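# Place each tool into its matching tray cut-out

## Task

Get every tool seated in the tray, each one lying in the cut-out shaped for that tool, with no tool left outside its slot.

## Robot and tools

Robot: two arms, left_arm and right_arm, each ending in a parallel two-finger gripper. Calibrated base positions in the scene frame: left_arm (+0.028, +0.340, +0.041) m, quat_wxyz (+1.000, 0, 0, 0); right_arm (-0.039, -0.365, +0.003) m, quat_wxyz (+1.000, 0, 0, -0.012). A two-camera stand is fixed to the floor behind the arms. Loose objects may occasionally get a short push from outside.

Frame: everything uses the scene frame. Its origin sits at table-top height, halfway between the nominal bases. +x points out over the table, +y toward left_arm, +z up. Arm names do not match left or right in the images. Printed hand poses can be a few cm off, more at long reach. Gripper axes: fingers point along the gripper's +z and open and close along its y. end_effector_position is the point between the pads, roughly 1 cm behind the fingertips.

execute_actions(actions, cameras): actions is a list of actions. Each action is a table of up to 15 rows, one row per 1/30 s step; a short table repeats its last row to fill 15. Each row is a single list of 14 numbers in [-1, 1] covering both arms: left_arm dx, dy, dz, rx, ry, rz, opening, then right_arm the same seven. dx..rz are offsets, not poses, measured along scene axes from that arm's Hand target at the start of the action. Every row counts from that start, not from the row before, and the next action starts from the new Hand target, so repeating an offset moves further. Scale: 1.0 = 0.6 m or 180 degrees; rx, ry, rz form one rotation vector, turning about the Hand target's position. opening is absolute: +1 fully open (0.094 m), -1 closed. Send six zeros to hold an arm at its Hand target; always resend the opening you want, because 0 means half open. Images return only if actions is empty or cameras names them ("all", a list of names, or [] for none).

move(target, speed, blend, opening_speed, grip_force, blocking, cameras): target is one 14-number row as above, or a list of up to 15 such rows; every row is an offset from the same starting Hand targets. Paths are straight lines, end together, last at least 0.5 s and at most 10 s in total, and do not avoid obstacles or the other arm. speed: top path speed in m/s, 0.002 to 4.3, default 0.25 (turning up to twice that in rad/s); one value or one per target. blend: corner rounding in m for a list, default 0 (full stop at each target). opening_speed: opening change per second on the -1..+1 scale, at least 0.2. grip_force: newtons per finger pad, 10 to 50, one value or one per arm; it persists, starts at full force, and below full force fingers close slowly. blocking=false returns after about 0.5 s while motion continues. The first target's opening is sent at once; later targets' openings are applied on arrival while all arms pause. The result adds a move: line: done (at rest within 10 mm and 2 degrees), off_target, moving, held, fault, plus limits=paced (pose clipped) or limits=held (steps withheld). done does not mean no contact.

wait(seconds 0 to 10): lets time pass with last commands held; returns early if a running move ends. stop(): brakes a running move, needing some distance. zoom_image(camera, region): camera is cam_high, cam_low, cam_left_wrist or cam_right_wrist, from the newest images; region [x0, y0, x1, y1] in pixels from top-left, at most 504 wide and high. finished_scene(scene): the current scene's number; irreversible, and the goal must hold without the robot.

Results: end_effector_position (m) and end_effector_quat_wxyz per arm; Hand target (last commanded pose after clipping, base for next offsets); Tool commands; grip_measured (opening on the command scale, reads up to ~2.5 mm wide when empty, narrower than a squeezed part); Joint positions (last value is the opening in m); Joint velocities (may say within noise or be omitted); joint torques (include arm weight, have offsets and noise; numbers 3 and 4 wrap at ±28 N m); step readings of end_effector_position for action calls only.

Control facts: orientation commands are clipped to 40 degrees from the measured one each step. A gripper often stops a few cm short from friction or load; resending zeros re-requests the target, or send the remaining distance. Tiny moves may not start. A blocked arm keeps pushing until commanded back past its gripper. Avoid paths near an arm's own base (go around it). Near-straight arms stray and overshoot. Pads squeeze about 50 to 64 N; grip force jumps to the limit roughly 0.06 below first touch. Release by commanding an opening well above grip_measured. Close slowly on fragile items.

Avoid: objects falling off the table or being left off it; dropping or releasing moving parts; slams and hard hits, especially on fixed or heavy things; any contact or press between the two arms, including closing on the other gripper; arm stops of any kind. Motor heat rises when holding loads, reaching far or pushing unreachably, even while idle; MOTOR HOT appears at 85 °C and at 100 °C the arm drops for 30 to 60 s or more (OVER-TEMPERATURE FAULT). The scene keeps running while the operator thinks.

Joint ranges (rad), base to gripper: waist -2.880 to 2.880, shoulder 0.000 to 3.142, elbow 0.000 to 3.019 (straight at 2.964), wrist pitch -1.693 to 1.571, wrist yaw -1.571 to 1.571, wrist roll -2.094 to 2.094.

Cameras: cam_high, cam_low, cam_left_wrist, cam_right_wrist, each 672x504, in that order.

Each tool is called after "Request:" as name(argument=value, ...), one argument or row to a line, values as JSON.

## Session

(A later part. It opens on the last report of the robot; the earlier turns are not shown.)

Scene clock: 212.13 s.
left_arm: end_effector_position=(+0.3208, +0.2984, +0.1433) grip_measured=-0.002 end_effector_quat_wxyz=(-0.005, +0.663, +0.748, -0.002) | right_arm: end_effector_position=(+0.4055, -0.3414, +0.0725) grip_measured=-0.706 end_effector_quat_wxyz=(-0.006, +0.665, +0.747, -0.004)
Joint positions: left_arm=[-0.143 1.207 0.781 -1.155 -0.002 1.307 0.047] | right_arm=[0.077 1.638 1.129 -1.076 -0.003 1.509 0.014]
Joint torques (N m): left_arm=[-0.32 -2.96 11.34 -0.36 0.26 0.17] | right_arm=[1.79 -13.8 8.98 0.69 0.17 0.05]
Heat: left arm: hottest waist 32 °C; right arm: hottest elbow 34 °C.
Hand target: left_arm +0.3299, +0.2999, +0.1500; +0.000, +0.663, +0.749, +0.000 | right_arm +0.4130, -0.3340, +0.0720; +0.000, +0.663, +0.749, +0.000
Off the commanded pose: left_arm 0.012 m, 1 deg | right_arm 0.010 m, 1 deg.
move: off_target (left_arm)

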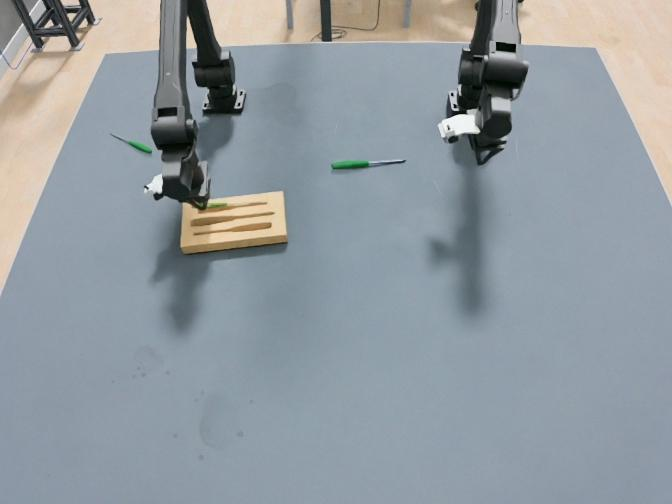

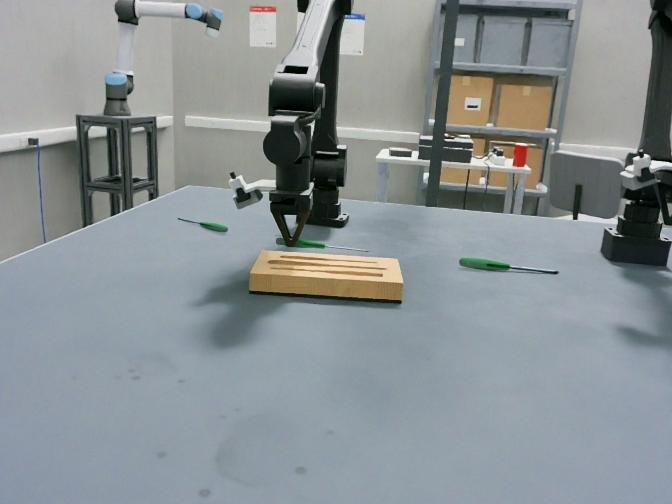

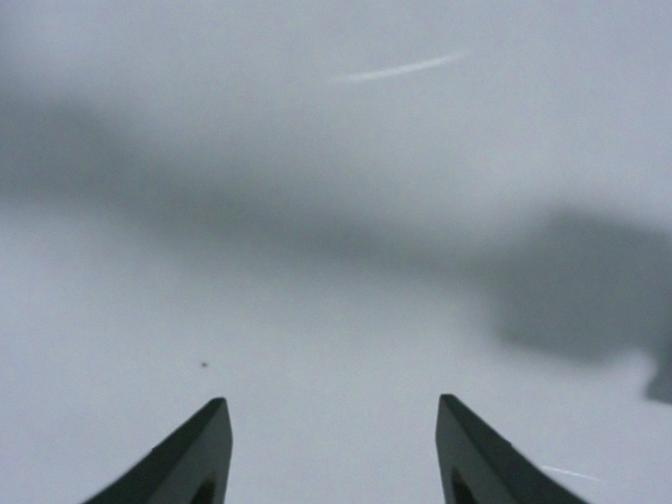

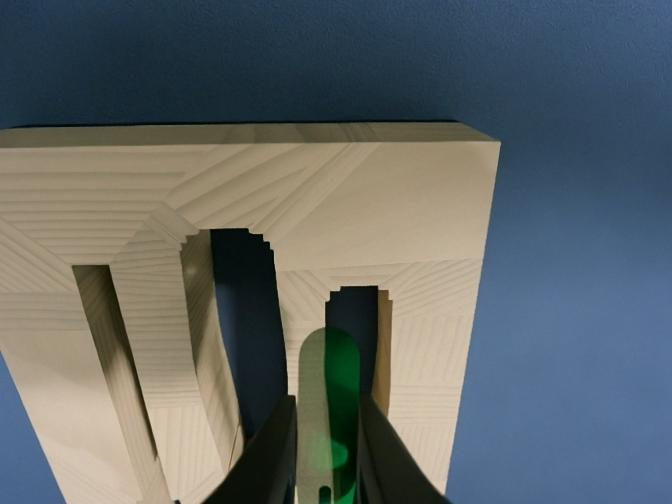

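Request:
move(
  target=[0, 0, 0, 0, 0, 0, 0, -0.0162, 0.0182, -0.0242, 0, 0, 0, -0.9],
  speed=0.1,
  cameras=["cam_high", "cam_low", "cam_right_wrist"],
)

Request:
zoom_image(
  camera="cam_right_wrist",
  region=[150, 200, 500, 504],
)

Request:
zoom_image(
  camera="cam_high",
  region=[150, 150, 310, 270],
)

Request:
zoom_image(
  camera="cam_low",
  region=[230, 200, 430, 320],
)

Scene clock: 218.93 s.
left_arm: end_effector_position=(+0.3208, +0.2984, +0.1433) grip_measured=-0.002 end_effector_quat_wxyz=(-0.005, +0.663, +0.748, -0.002) | right_arm: end_effector_position=(+0.4044, -0.3293, +0.0640) grip_measured=-0.706 end_effector_quat_wxyz=(+0.001, +0.664, +0.747, +0.003)
Joint positions: left_arm=[-0.143 1.207 0.781 -1.155 -0.002 1.308 0.047] | right_arm=[0.104 1.638 1.104 -1.032 -0.003 1.535 0.014]
Joint torques (N m): left_arm=[-0.38 -2.96 11.34 -0.38 0.26 0.16] | right_arm=[1.85 -13.74 7.16 0.76 0.19 0.06]
Heat: left arm: hottest waist 32 °C; right arm: hottest elbow 33 °C.
Hand target: left_arm +0.3299, +0.2999, +0.1500; +0.000, +0.663, +0.749, +0.000 | right_arm +0.4033, -0.3231, +0.0575; +0.000, +0.663, +0.749, +0.000
Off the commanded pose: left_arm 0.011 m, 1 deg | right_arm 0.009 m, 0 deg.
move: off_target (left_arm)
Images, in order (width x height): cam_high 672x504, cam_low 672x504, cam_right_wrist 672x504.

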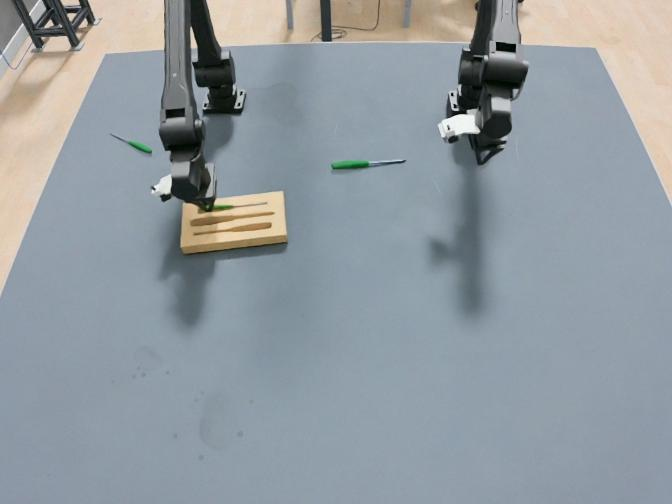

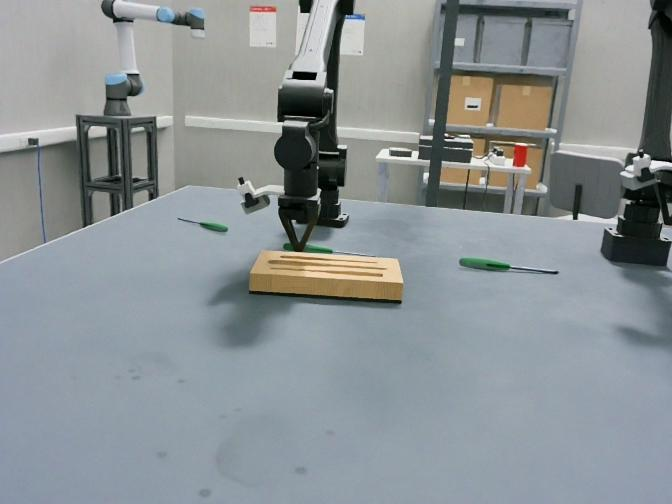

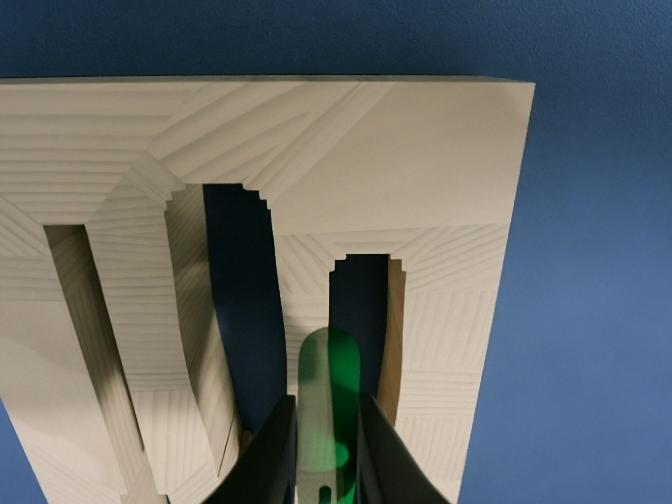

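Scaled by 1.440 from the camera's 672x504 image, which has a finer 960x720 frame.

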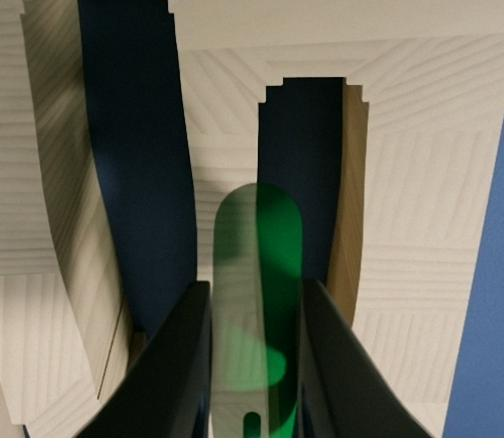

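Scaled by 3.150 from the camera's 672x504 image, which has a finer 960x720 frame.

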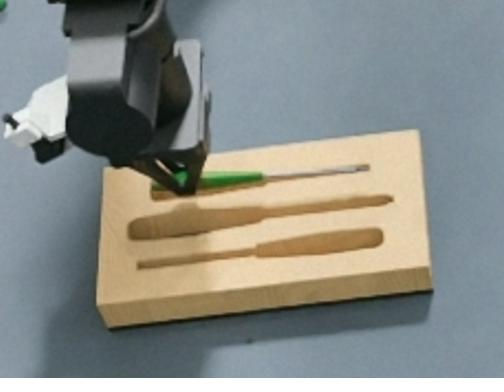

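Scaled by 2.520 from the camera's 672x504 image, which has a finer 960x720 frame.

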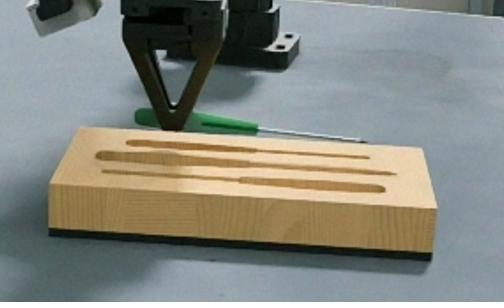

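Request:
move(
  target=[0, 0, 0, 0, 0, 0, 0, -0.0167, -0.0015, -0.01, 0, 0, 0, -0.9],
  speed=0.1,
  cameras=["cam_high", "cam_low", "cam_right_wrist"],
)

Request:
zoom_image(
  camera="cam_right_wrist",
  region=[150, 200, 500, 504],
)

Request:
zoom_image(
  camera="cam_high",
  region=[150, 150, 310, 270],
)

Request:
zoom_image(
  camera="cam_low",
  region=[230, 200, 430, 320],
)

Scene clock: 227.87 s.
left_arm: end_effector_position=(+0.3208, +0.2984, +0.1433) grip_measured=-0.002 end_effector_quat_wxyz=(-0.005, +0.663, +0.748, -0.002) | right_arm: end_effector_position=(+0.3938, -0.3302, +0.0522) grip_measured=-0.706 end_effector_quat_wxyz=(-0.004, +0.665, +0.747, -0.002)
Joint positions: left_arm=[-0.143 1.207 0.781 -1.155 -0.002 1.308 0.047] | right_arm=[0.104 1.638 1.067 -1.009 -0.002 1.536 0.014]
Joint torques (N m): left_arm=[-0.32 -2.9 11.34 -0.36 0.26 0.16] | right_arm=[1.79 -14.62 6.86 0.75 0.18 0.05]
Heat: left arm: hottest waist 32 °C; right arm: hottest elbow 32 °C.
Hand target: left_arm +0.3299, +0.2999, +0.1500; +0.000, +0.663, +0.749, +0.000 | right_arm +0.3933, -0.3240, +0.0515; +0.000, +0.663, +0.749, +0.000
Off the commanded pose: left_arm 0.011 m, 1 deg | right_arm 0.006 m, 1 deg.
move: off_target (left_arm)
Images, in order (width x height): cam_high 672x504, cam_low 672x504, cam_right_wrist 672x504.

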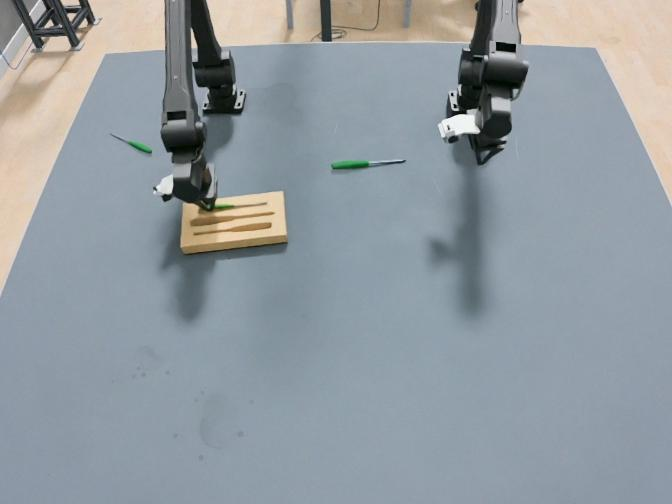

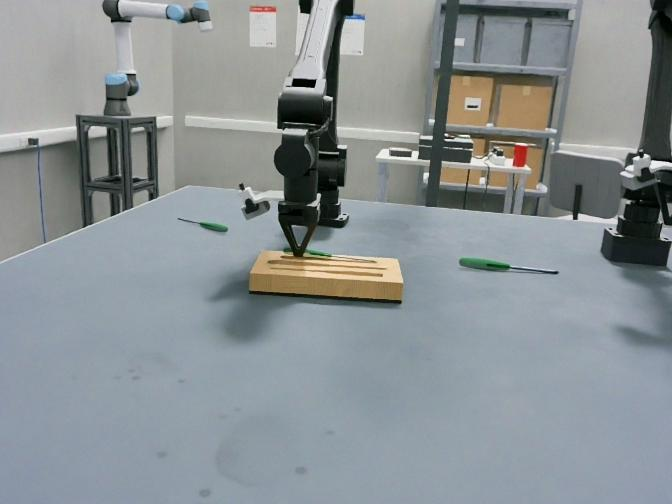

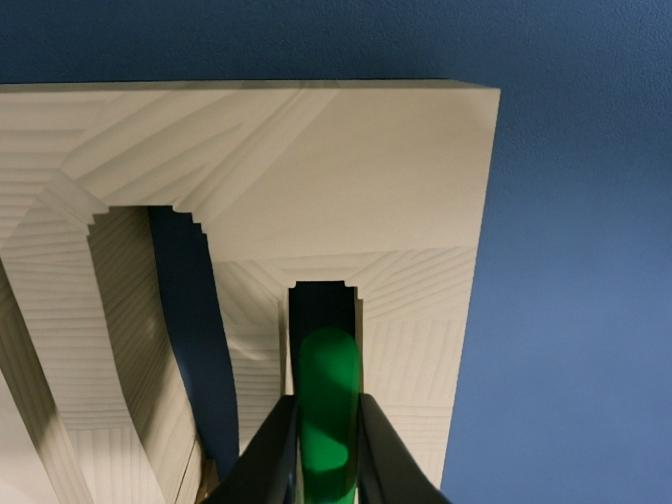

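Scaled by 1.440 from the camera's 672x504 image, which has a finer 960x720 frame.

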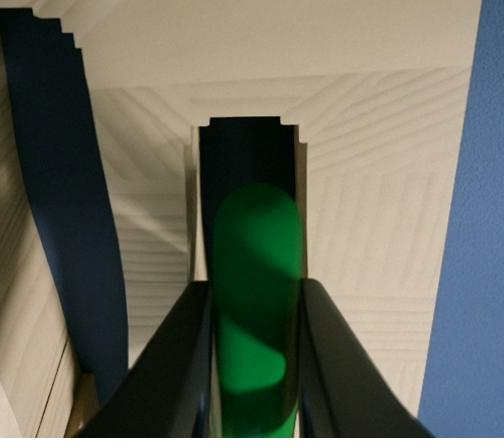

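Scaled by 3.150 from the camera's 672x504 image, which has a finer 960x720 frame.

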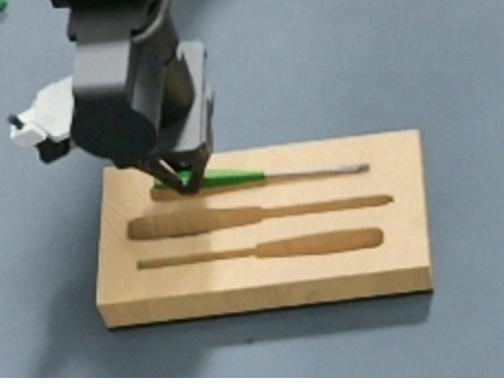

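Scaled by 2.520 from the camera's 672x504 image, which has a finer 960x720 frame.

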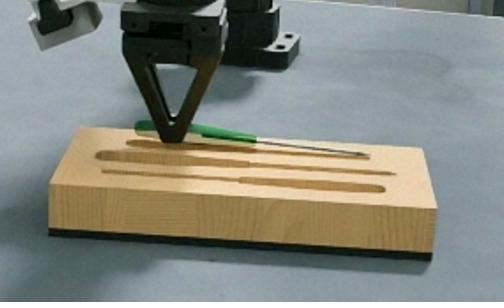

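Request:
zoom_image(
  camera="cam_high",
  region=[190, 185, 230, 225],
)

Request:
zoom_image(
  camera="cam_high",
  region=[240, 185, 280, 225],
)

Scaled by 12.600 from the camera's 672x504 image, which has a finer 960x720 frame.

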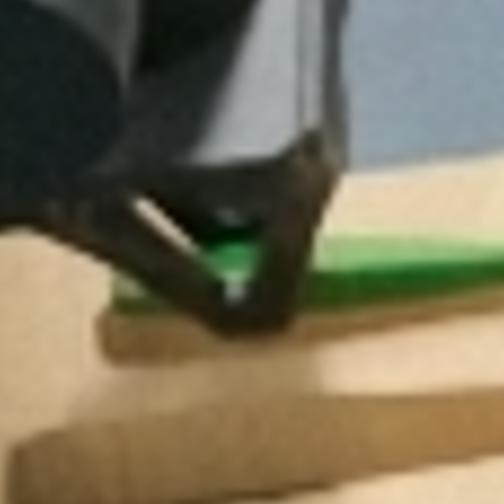

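Scaled by 12.600 from the camera's 672x504 image, which has a finer 960x720 frame.

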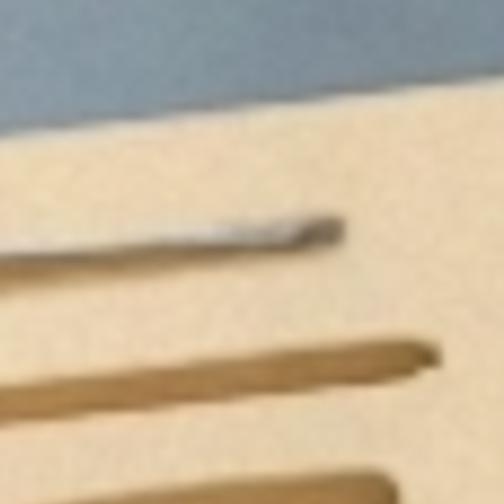

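Request:
zoom_image(
  camera="cam_low",
  region=[345, 240, 405, 285],
)

Request:
zoom_image(
  camera="cam_low",
  region=[260, 235, 320, 280],
)

Scaled by 8.400 from the camera's 672x504 image, which has a finer 960x720 frame.

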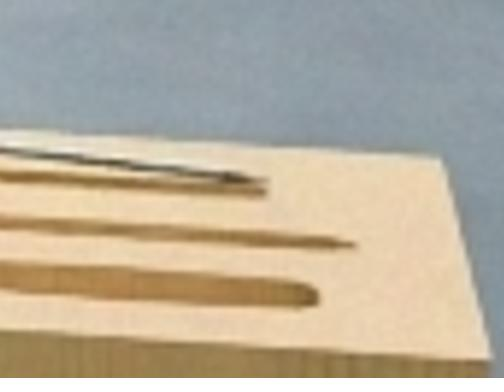

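Scaled by 8.400 from the camera's 672x504 image, which has a finer 960x720 frame.

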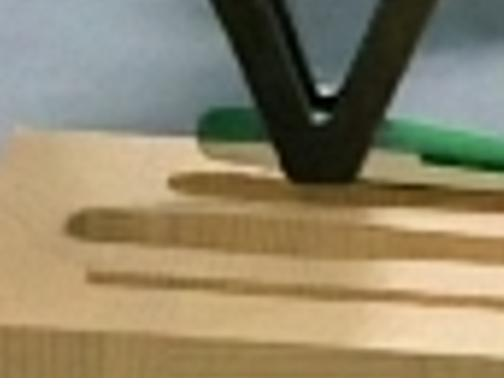

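Request:
move(
  target=[0, 0, 0, 0, 0, 0, 0, 0.005, -0.02, 0.002, 0, 0, 0, -0.9],
  speed=0.1,
  cameras=["cam_high", "cam_low", "cam_right_wrist"],
)

Request:
zoom_image(
  camera="cam_right_wrist",
  region=[200, 250, 460, 450],
)

Request:
zoom_image(
  camera="cam_low",
  region=[345, 240, 405, 285],
)

Request:
zoom_image(
  camera="cam_low",
  region=[260, 235, 320, 280],
)

Scene clock: 261.73 s.
left_arm: end_effector_position=(+0.3208, +0.2984, +0.1433) grip_measured=-0.002 end_effector_quat_wxyz=(-0.005, +0.663, +0.748, -0.002) | right_arm: end_effector_position=(+0.3938, -0.3302, +0.0522) grip_measured=-0.706 end_effector_quat_wxyz=(-0.004, +0.662, +0.750, -0.002)
Joint positions: left_arm=[-0.143 1.207 0.781 -1.155 -0.002 1.308 0.047] | right_arm=[0.104 1.638 1.067 -1.009 -0.002 1.528 0.014]
Joint torques (N m): left_arm=[-0.38 -2.96 11.33 -0.38 0.26 0.16] | right_arm=[0.03 -14.39 7.51 0.57 0.18 -0.15]
Heat: left arm: hottest elbow 33 °C; right arm: hottest elbow 31 °C.
Hand target: left_arm +0.3299, +0.2999, +0.1500; +0.000, +0.663, +0.749, +0.000 | right_arm +0.3962, -0.3360, +0.0527; +0.000, +0.663, +0.749, +0.000
Off the commanded pose: left_arm 0.011 m, 1 deg | right_arm 0.006 m, 1 deg.
move: off_target (left_arm)
Images, in order (width x height): cam_high 672x504, cam_low 672x504, cam_right_wrist 672x504.

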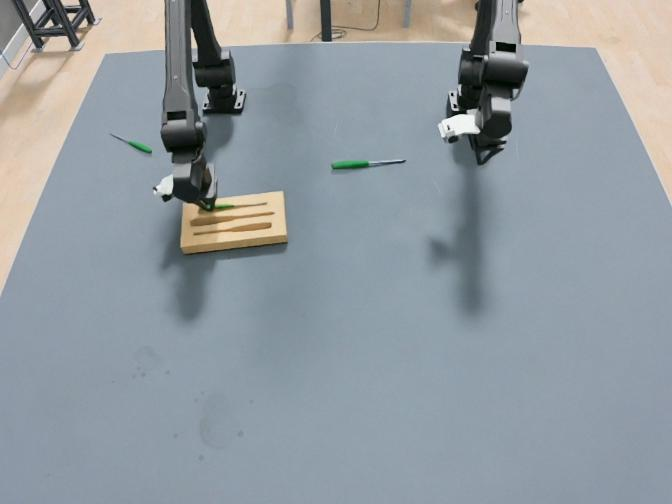

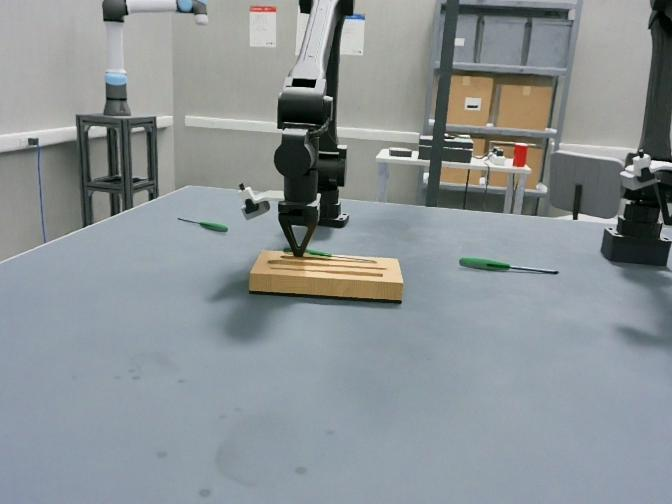

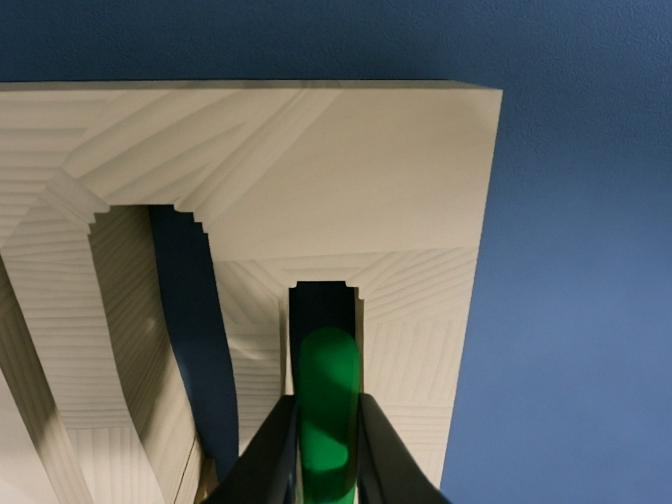

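Scaled by 1.938 from the camera's 672x504 image, which has a finer 960x720 frame.

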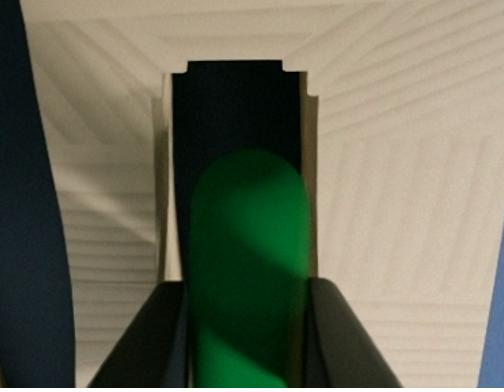

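Scaled by 8.400 from the camera's 672x504 image, which has a finer 960x720 frame.

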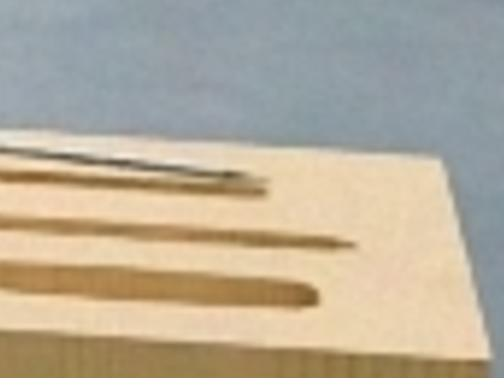

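Scaled by 8.400 from the camera's 672x504 image, which has a finer 960x720 frame.

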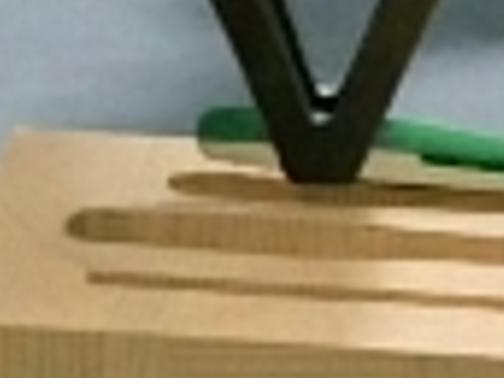

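Request:
move(
  target=[0, 0, 0, 0, 0, 0, 0, 0.003, -0.0047, -0.01, 0, 0, 0, -0.9],
  speed=0.1,
  cameras=["cam_low", "cam_right_wrist"],
)

Request:
zoom_image(
  camera="cam_right_wrist",
  region=[200, 250, 460, 450],
)

Request:
zoom_image(
  camera="cam_low",
  region=[345, 240, 405, 285],
)

Request:
zoom_image(
  camera="cam_low",
  region=[260, 235, 320, 280],
)

Scene clock: 267.20 s.
left_arm: end_effector_position=(+0.3208, +0.2984, +0.1433) grip_measured=-0.002 end_effector_quat_wxyz=(-0.005, +0.663, +0.748, -0.002) | right_arm: end_effector_position=(+0.3964, -0.3308, +0.0522) grip_measured=-0.706 end_effector_quat_wxyz=(+0.000, +0.660, +0.751, +0.001)
Joint positions: left_arm=[-0.143 1.207 0.781 -1.155 -0.002 1.308 0.047] | right_arm=[0.103 1.638 1.067 -0.999 -0.002 1.521 0.014]
Joint torques (N m): left_arm=[-0.38 -2.96 11.33 -0.39 0.25 0.16] | right_arm=[-0.44 -13.16 7.32 0.75 0.16 -0.16]
Heat: left arm: hottest elbow 34 °C; right arm: hottest elbow 31 °C.
Hand target: left_arm +0.3299, +0.2999, +0.1500; +0.000, +0.663, +0.749, +0.000 | right_arm +0.3980, -0.3387, +0.0467; +0.000, +0.663, +0.749, +0.000
Off the commanded pose: left_arm 0.011 m, 1 deg | right_arm 0.010 m, 0 deg.
move: off_target (left_arm)
Images, in order (width x height): cam_low 672x504, cam_right_wrist 672x504.

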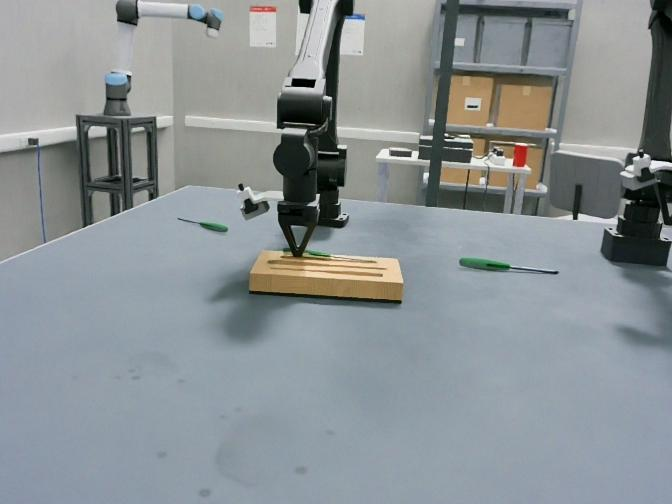

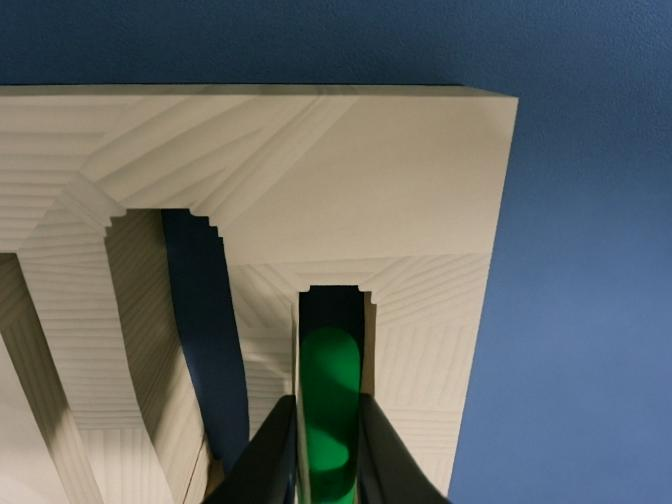

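Scaled by 1.938 from the camera's 672x504 image, which has a finer 960x720 frame.

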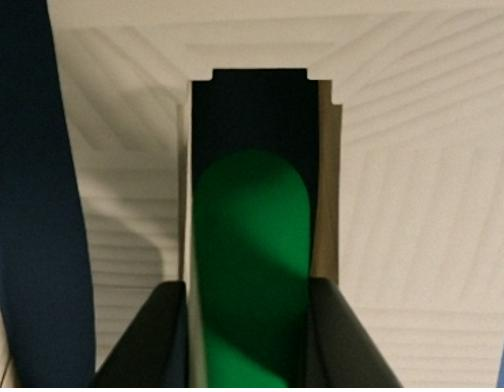

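Scaled by 8.400 from the camera's 672x504 image, which has a finer 960x720 frame.

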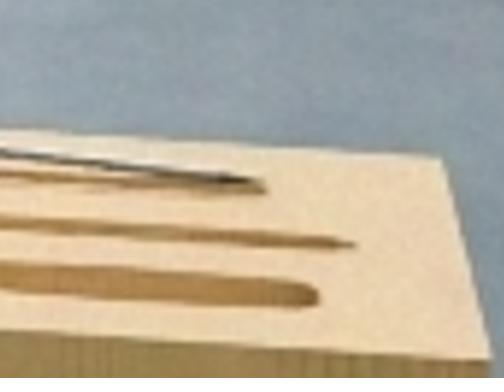

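Scaled by 8.400 from the camera's 672x504 image, which has a finer 960x720 frame.

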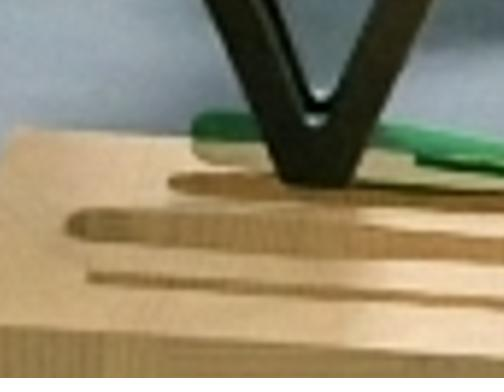

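Request:
move(
  target=[0, 0, 0, 0, 0, 0, 0, -0.004, 0, -0.012, 0, 0, 0, -0.9],
  speed=0.1,
  cameras=["cam_low", "cam_right_wrist"],
)

Request:
zoom_image(
  camera="cam_right_wrist",
  region=[200, 250, 460, 450],
)

Request:
zoom_image(
  camera="cam_low",
  region=[345, 240, 405, 285],
)

Request:
zoom_image(
  camera="cam_low",
  region=[260, 235, 320, 280],
)

Scene clock: 274.10 s.
left_arm: end_effector_position=(+0.3208, +0.2984, +0.1433) grip_measured=-0.002 end_effector_quat_wxyz=(-0.005, +0.663, +0.748, -0.002) | right_arm: end_effector_position=(+0.3968, -0.3310, +0.0484) grip_measured=-0.706 end_effector_quat_wxyz=(+0.003, +0.660, +0.751, +0.004)
Joint positions: left_arm=[-0.143 1.207 0.781 -1.155 -0.002 1.308 0.047] | right_arm=[0.102 1.64 1.058 -0.979 -0.002 1.52 0.014]
Joint torques (N m): left_arm=[-0.32 -2.96 11.36 -0.35 0.26 0.16] | right_arm=[-0.21 -13.04 6.71 0.84 0.17 -0.15]
Heat: left arm: hottest elbow 34 °C; right arm: hottest elbow 30 °C.
Hand target: left_arm +0.3299, +0.2999, +0.1500; +0.000, +0.663, +0.749, +0.000 | right_arm +0.3956, -0.3388, +0.0394; +0.000, +0.663, +0.749, +0.000
Off the commanded pose: left_arm 0.011 m, 1 deg | right_arm 0.012 m, 1 deg.
move: off_target (left_arm, right_arm)
Images, in order (width x height): cam_low 672x504, cam_right_wrist 672x504.

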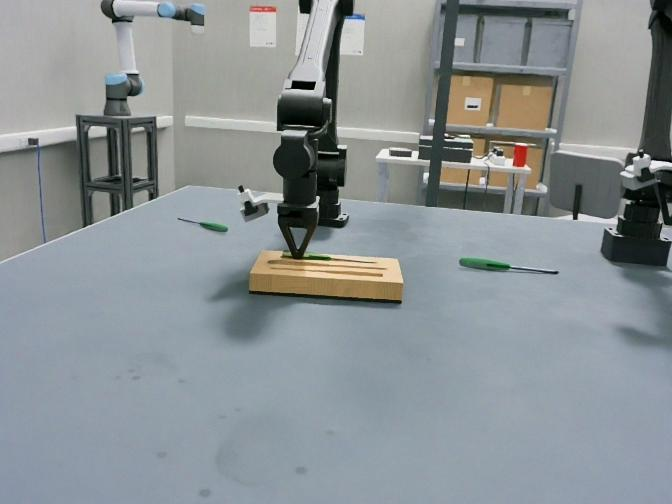

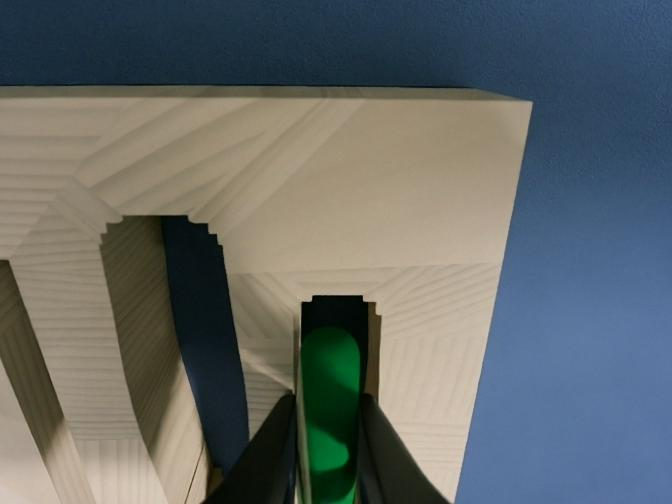

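Scaled by 1.938 from the camera's 672x504 image, which has a finer 960x720 frame.

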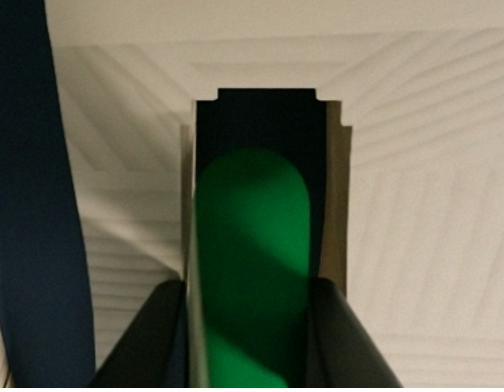

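Scaled by 8.400 from the camera's 672x504 image, which has a finer 960x720 frame.

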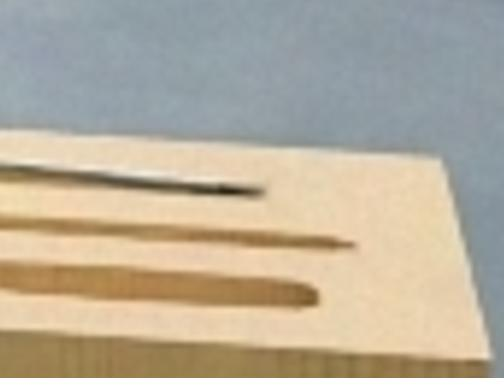

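Scaled by 8.400 from the camera's 672x504 image, which has a finer 960x720 frame.

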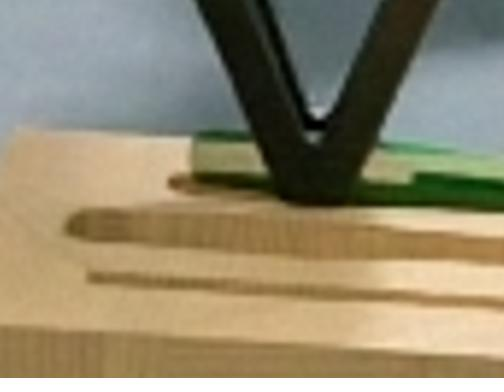

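Request:
move(
  target=[0, 0, 0, 0, 0, 0, 0, -0.006, 0, -0.002, 0, 0, 0, -0.9],
  speed=0.1,
  cameras=["cam_low", "cam_right_wrist"],
)

Request:
zoom_image(
  camera="cam_right_wrist",
  region=[200, 250, 460, 450],
)

Request:
zoom_image(
  camera="cam_low",
  region=[260, 235, 320, 280],
)

Scene clock: 281.43 s.
left_arm: end_effector_position=(+0.3208, +0.2984, +0.1433) grip_measured=-0.002 end_effector_quat_wxyz=(-0.005, +0.663, +0.748, -0.002) | right_arm: end_effector_position=(+0.3962, -0.3310, +0.0474) grip_measured=-0.706 end_effector_quat_wxyz=(+0.003, +0.660, +0.751, +0.005)
Joint positions: left_arm=[-0.143 1.207 0.781 -1.155 -0.002 1.308 0.047] | right_arm=[0.102 1.64 1.055 -0.976 -0.002 1.52 0.014]
Joint torques (N m): left_arm=[-0.44 -2.96 11.34 -0.36 0.26 0.16] | right_arm=[-0.15 -13.68 5.96 0.94 0.16 -0.14]
Heat: left arm: hottest elbow 34 °C; right arm: hottest elbow 30 °C.
Hand target: left_arm +0.3299, +0.2999, +0.1500; +0.000, +0.663, +0.749, +0.000 | right_arm +0.3920, -0.3388, +0.0382; +0.000, +0.663, +0.749, +0.000
Off the commanded pose: left_arm 0.011 m, 1 deg | right_arm 0.013 m, 1 deg.
move: off_target (left_arm, right_arm)
Images, in order (width x height): cam_low 672x504, cam_right_wrist 672x504.

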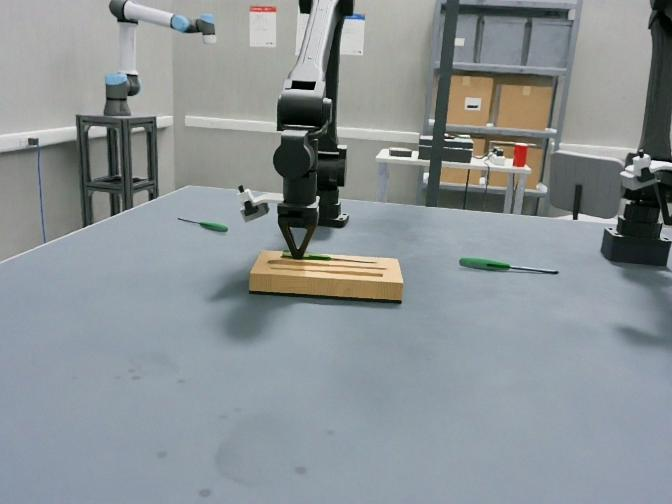

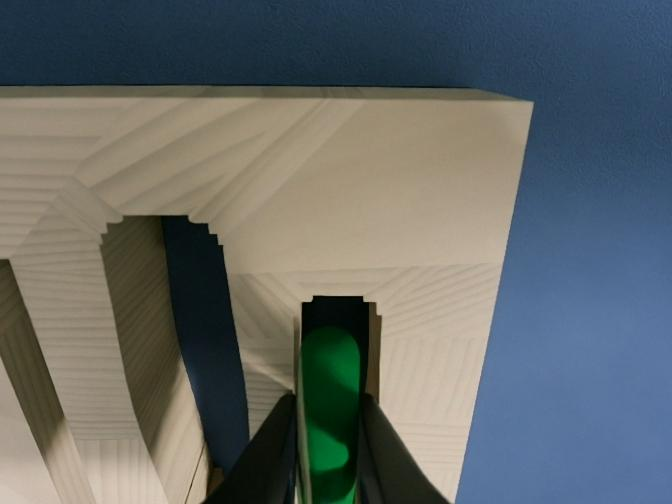

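Scaled by 1.938 from the camera's 672x504 image, which has a finer 960x720 frame.

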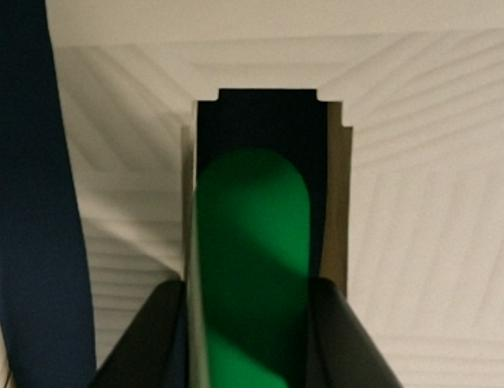

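Scaled by 8.400 from the camera's 672x504 image, which has a finer 960x720 frame.

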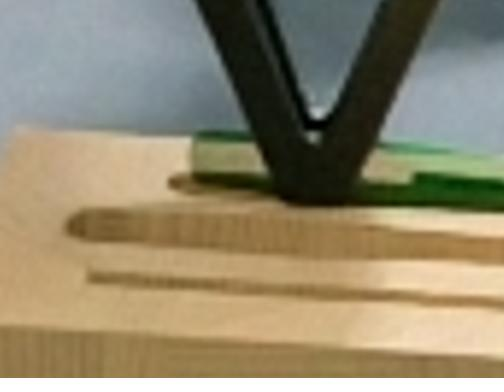

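Request:
move(
  target=[0, 0, 0, 0, 0, 0, 0, -0.0017, 0, 0.04, 0, 0, 0, -0.9],
  speed=0.1,
  cameras=["cam_low", "cam_right_wrist"],
)

Request:
zoom_image(
  camera="cam_right_wrist",
  region=[200, 250, 460, 450],
)

Scene clock: 285.13 s.
left_arm: end_effector_position=(+0.3208, +0.2984, +0.1433) grip_measured=-0.002 end_effector_quat_wxyz=(-0.005, +0.663, +0.748, -0.002) | right_arm: end_effector_position=(+0.3876, -0.3317, +0.0501) grip_measured=-0.706 end_effector_quat_wxyz=(-0.008, +0.660, +0.751, -0.006)
Joint positions: left_arm=[-0.143 1.207 0.781 -1.155 -0.002 1.308 0.047] | right_arm=[0.102 1.633 1.055 -1.013 -0.002 1.52 0.014]
Joint torques (N m): left_arm=[-0.32 -2.9 11.34 -0.38 0.26 0.16] | right_arm=[-0.15 -16.15 8.23 -0.16 0.18 -0.12]
Heat: left arm: hottest elbow 34 °C; right arm: hottest elbow 30 °C.
Hand target: left_arm +0.3299, +0.2999, +0.1500; +0.000, +0.663, +0.749, +0.000 | right_arm +0.3910, -0.3388, +0.0623; +0.000, +0.663, +0.749, +0.000
Off the commanded pose: left_arm 0.011 m, 1 deg | right_arm 0.014 m, 1 deg.
move: off_target (left_arm, right_arm)
Images, in order (width x height): cam_low 672x504, cam_right_wrist 672x504.

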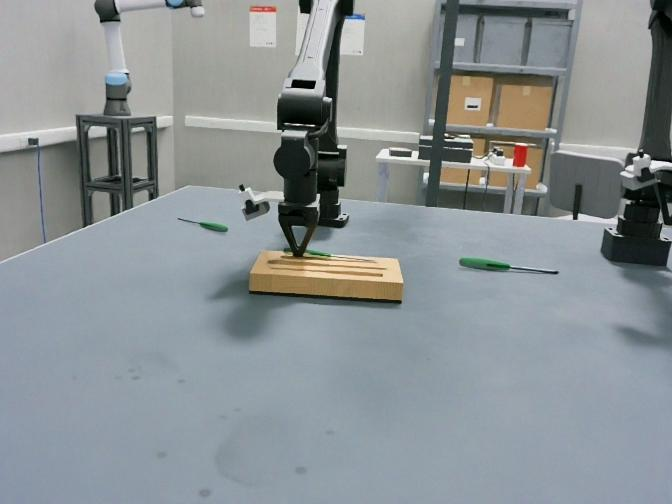

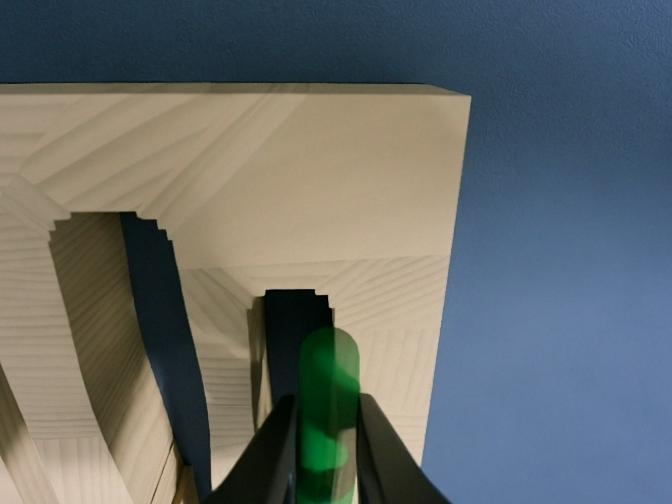

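Scaled by 1.938 from the camera's 672x504 image, which has a finer 960x720 frame.

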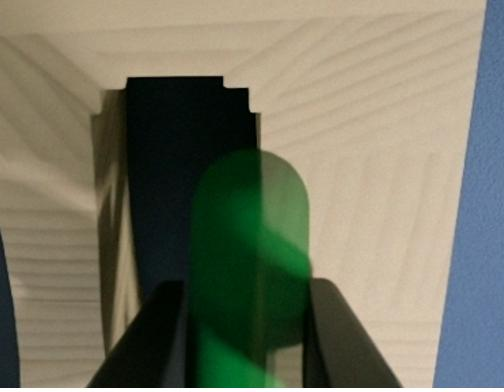

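Request:
move(
  target=[
    [0, 0, 0, 0, 0, 0, 0, 0.0317, 0, 0.003, 0, 0, 0, -0.9],
    [0, 0, 0, 0, 0, 0, 0, 0.0058, 0, -0.0242, 0, 0, 0, -0.9],
  ],
  speed=0.1,
  blend=0,
  cameras=["cam_low", "cam_right_wrist"],
)

Request:
zoom_image(
  camera="cam_right_wrist",
  region=[200, 250, 460, 450],
)

Scene clock: 294.30 s.
left_arm: end_effector_position=(+0.3208, +0.2984, +0.1433) grip_measured=-0.002 end_effector_quat_wxyz=(-0.005, +0.663, +0.748, -0.002) | right_arm: end_effector_position=(+0.3943, -0.3321, +0.0518) grip_measured=-0.706 end_effector_quat_wxyz=(-0.001, +0.660, +0.751, +0.000)
Joint positions: left_arm=[-0.143 1.207 0.781 -1.155 -0.002 1.308 0.047] | right_arm=[0.1 1.635 1.062 -0.999 -0.002 1.519 0.014]
Joint torques (N m): left_arm=[-0.32 -2.96 11.34 -0.35 0.26 0.16] | right_arm=[-0.15 -13.98 6.86 0.73 0.14 -0.13]
Heat: left arm: hottest elbow 34 °C; right arm: hottest elbow 30 °C.
Hand target: left_arm +0.3299, +0.2999, +0.1500; +0.000, +0.663, +0.749, +0.000 | right_arm +0.3944, -0.3389, +0.0477; +0.000, +0.663, +0.749, +0.000
Off the commanded pose: left_arm 0.011 m, 1 deg | right_arm 0.008 m, 0 deg.
move: off_target (left_arm)
Images, in order (width x height): cam_low 672x504, cam_right_wrist 672x504.

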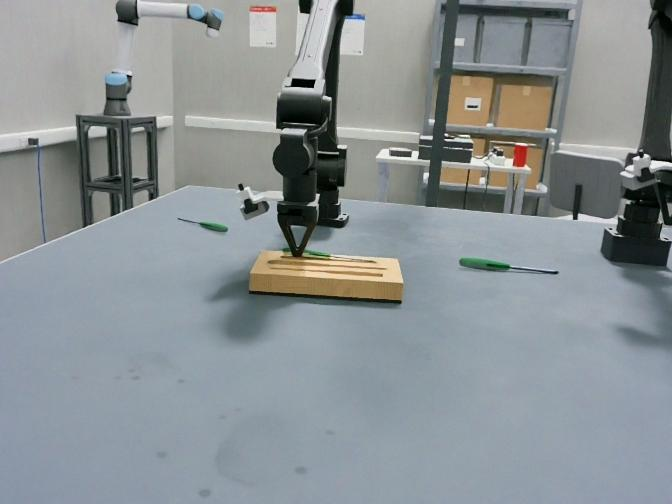

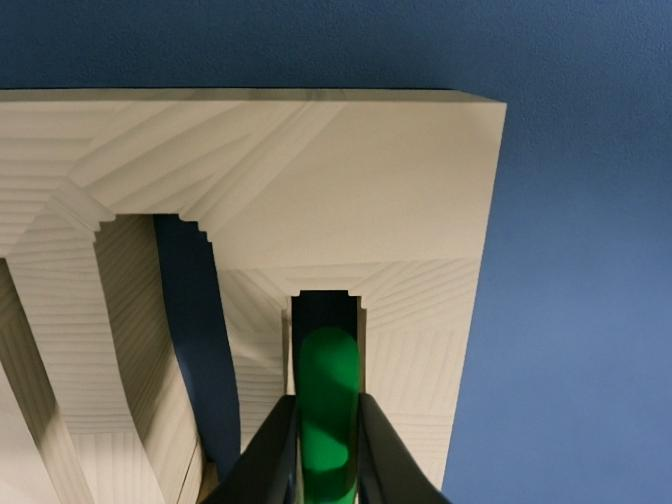

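Scaled by 1.938 from the camera's 672x504 image, which has a finer 960x720 frame.

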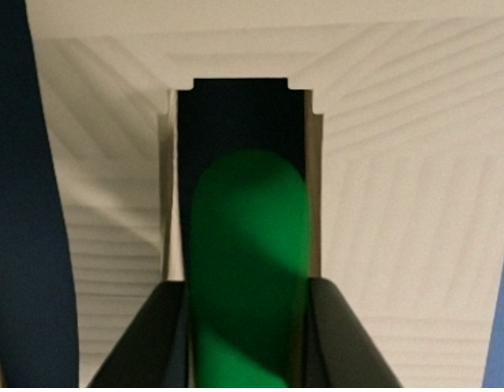

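Request:
move(
  target=[0, 0, 0, 0, 0, 0, 0, -0.0015, 0, -0.021, 0, 0, 0, -0.9],
  speed=0.1,
  cameras=["cam_low", "cam_right_wrist"],
)

Request:
zoom_image(
  camera="cam_right_wrist",
  region=[200, 250, 460, 450],
)

Request:
zoom_image(
  camera="cam_low",
  region=[260, 235, 320, 280],
)

Scene clock: 297.90 s.
left_arm: end_effector_position=(+0.3208, +0.2984, +0.1433) grip_measured=-0.002 end_effector_quat_wxyz=(-0.005, +0.663, +0.748, -0.002) | right_arm: end_effector_position=(+0.3951, -0.3320, +0.0478) grip_measured=-0.706 end_effector_quat_wxyz=(+0.003, +0.660, +0.751, +0.005)
Joint positions: left_arm=[-0.143 1.207 0.781 -1.155 -0.002 1.308 0.047] | right_arm=[0.1 1.636 1.051 -0.975 -0.002 1.519 0.014]
Joint torques (N m): left_arm=[-0.38 -2.96 11.34 -0.38 0.26 0.16] | right_arm=[-0.15 -12.69 6.31 1.13 0.16 -0.11]
Heat: left arm: hottest elbow 34 °C; right arm: hottest elbow 30 °C.
Hand target: left_arm +0.3299, +0.2999, +0.1500; +0.000, +0.663, +0.749, +0.000 | right_arm +0.3936, -0.3389, +0.0352; +0.000, +0.663, +0.749, +0.000
Off the commanded pose: left_arm 0.011 m, 1 deg | right_arm 0.015 m, 1 deg.
move: off_target (left_arm, right_arm)
Images, in order (width x height): cam_low 672x504, cam_right_wrist 672x504.

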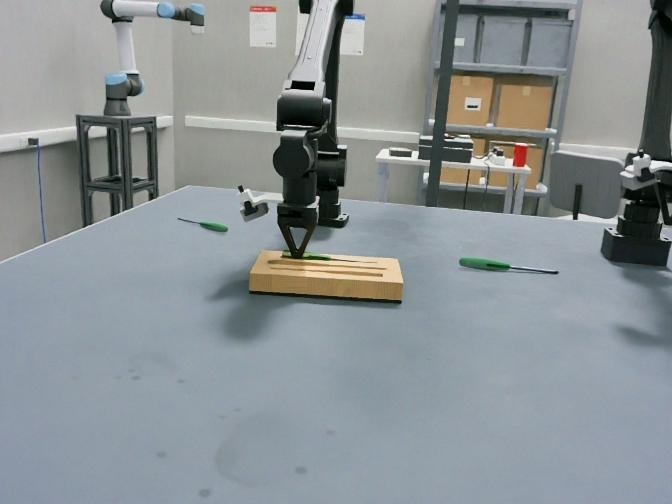

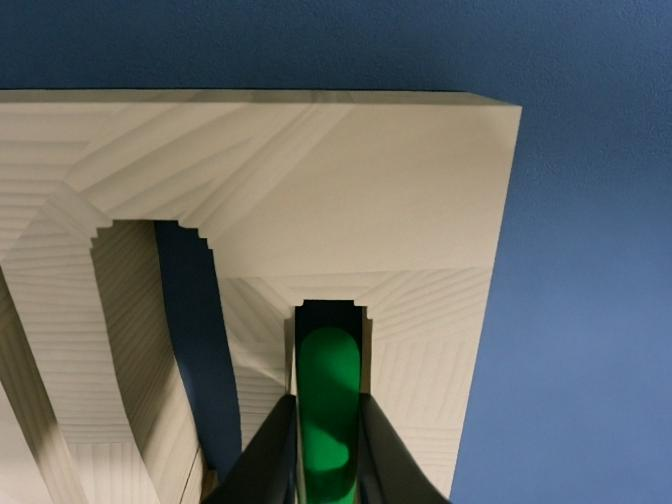

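Scaled by 1.938 from the camera's 672x504 image, which has a finer 960x720 frame.

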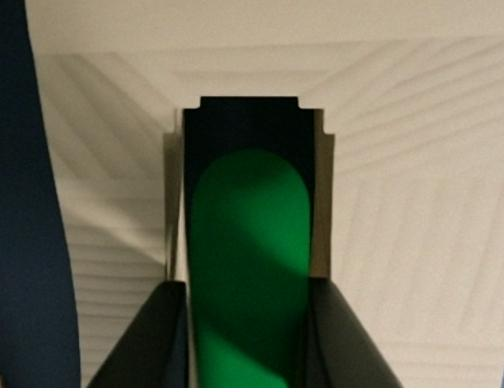

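Scaled by 8.400 from the camera's 672x504 image, which has a finer 960x720 frame.

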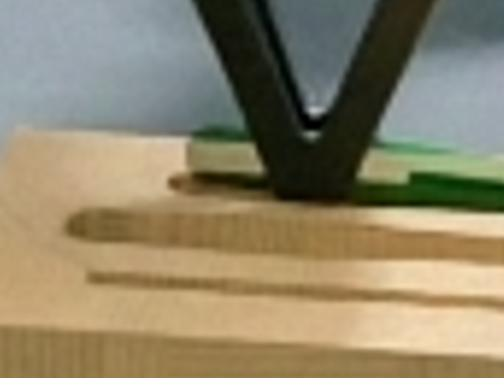

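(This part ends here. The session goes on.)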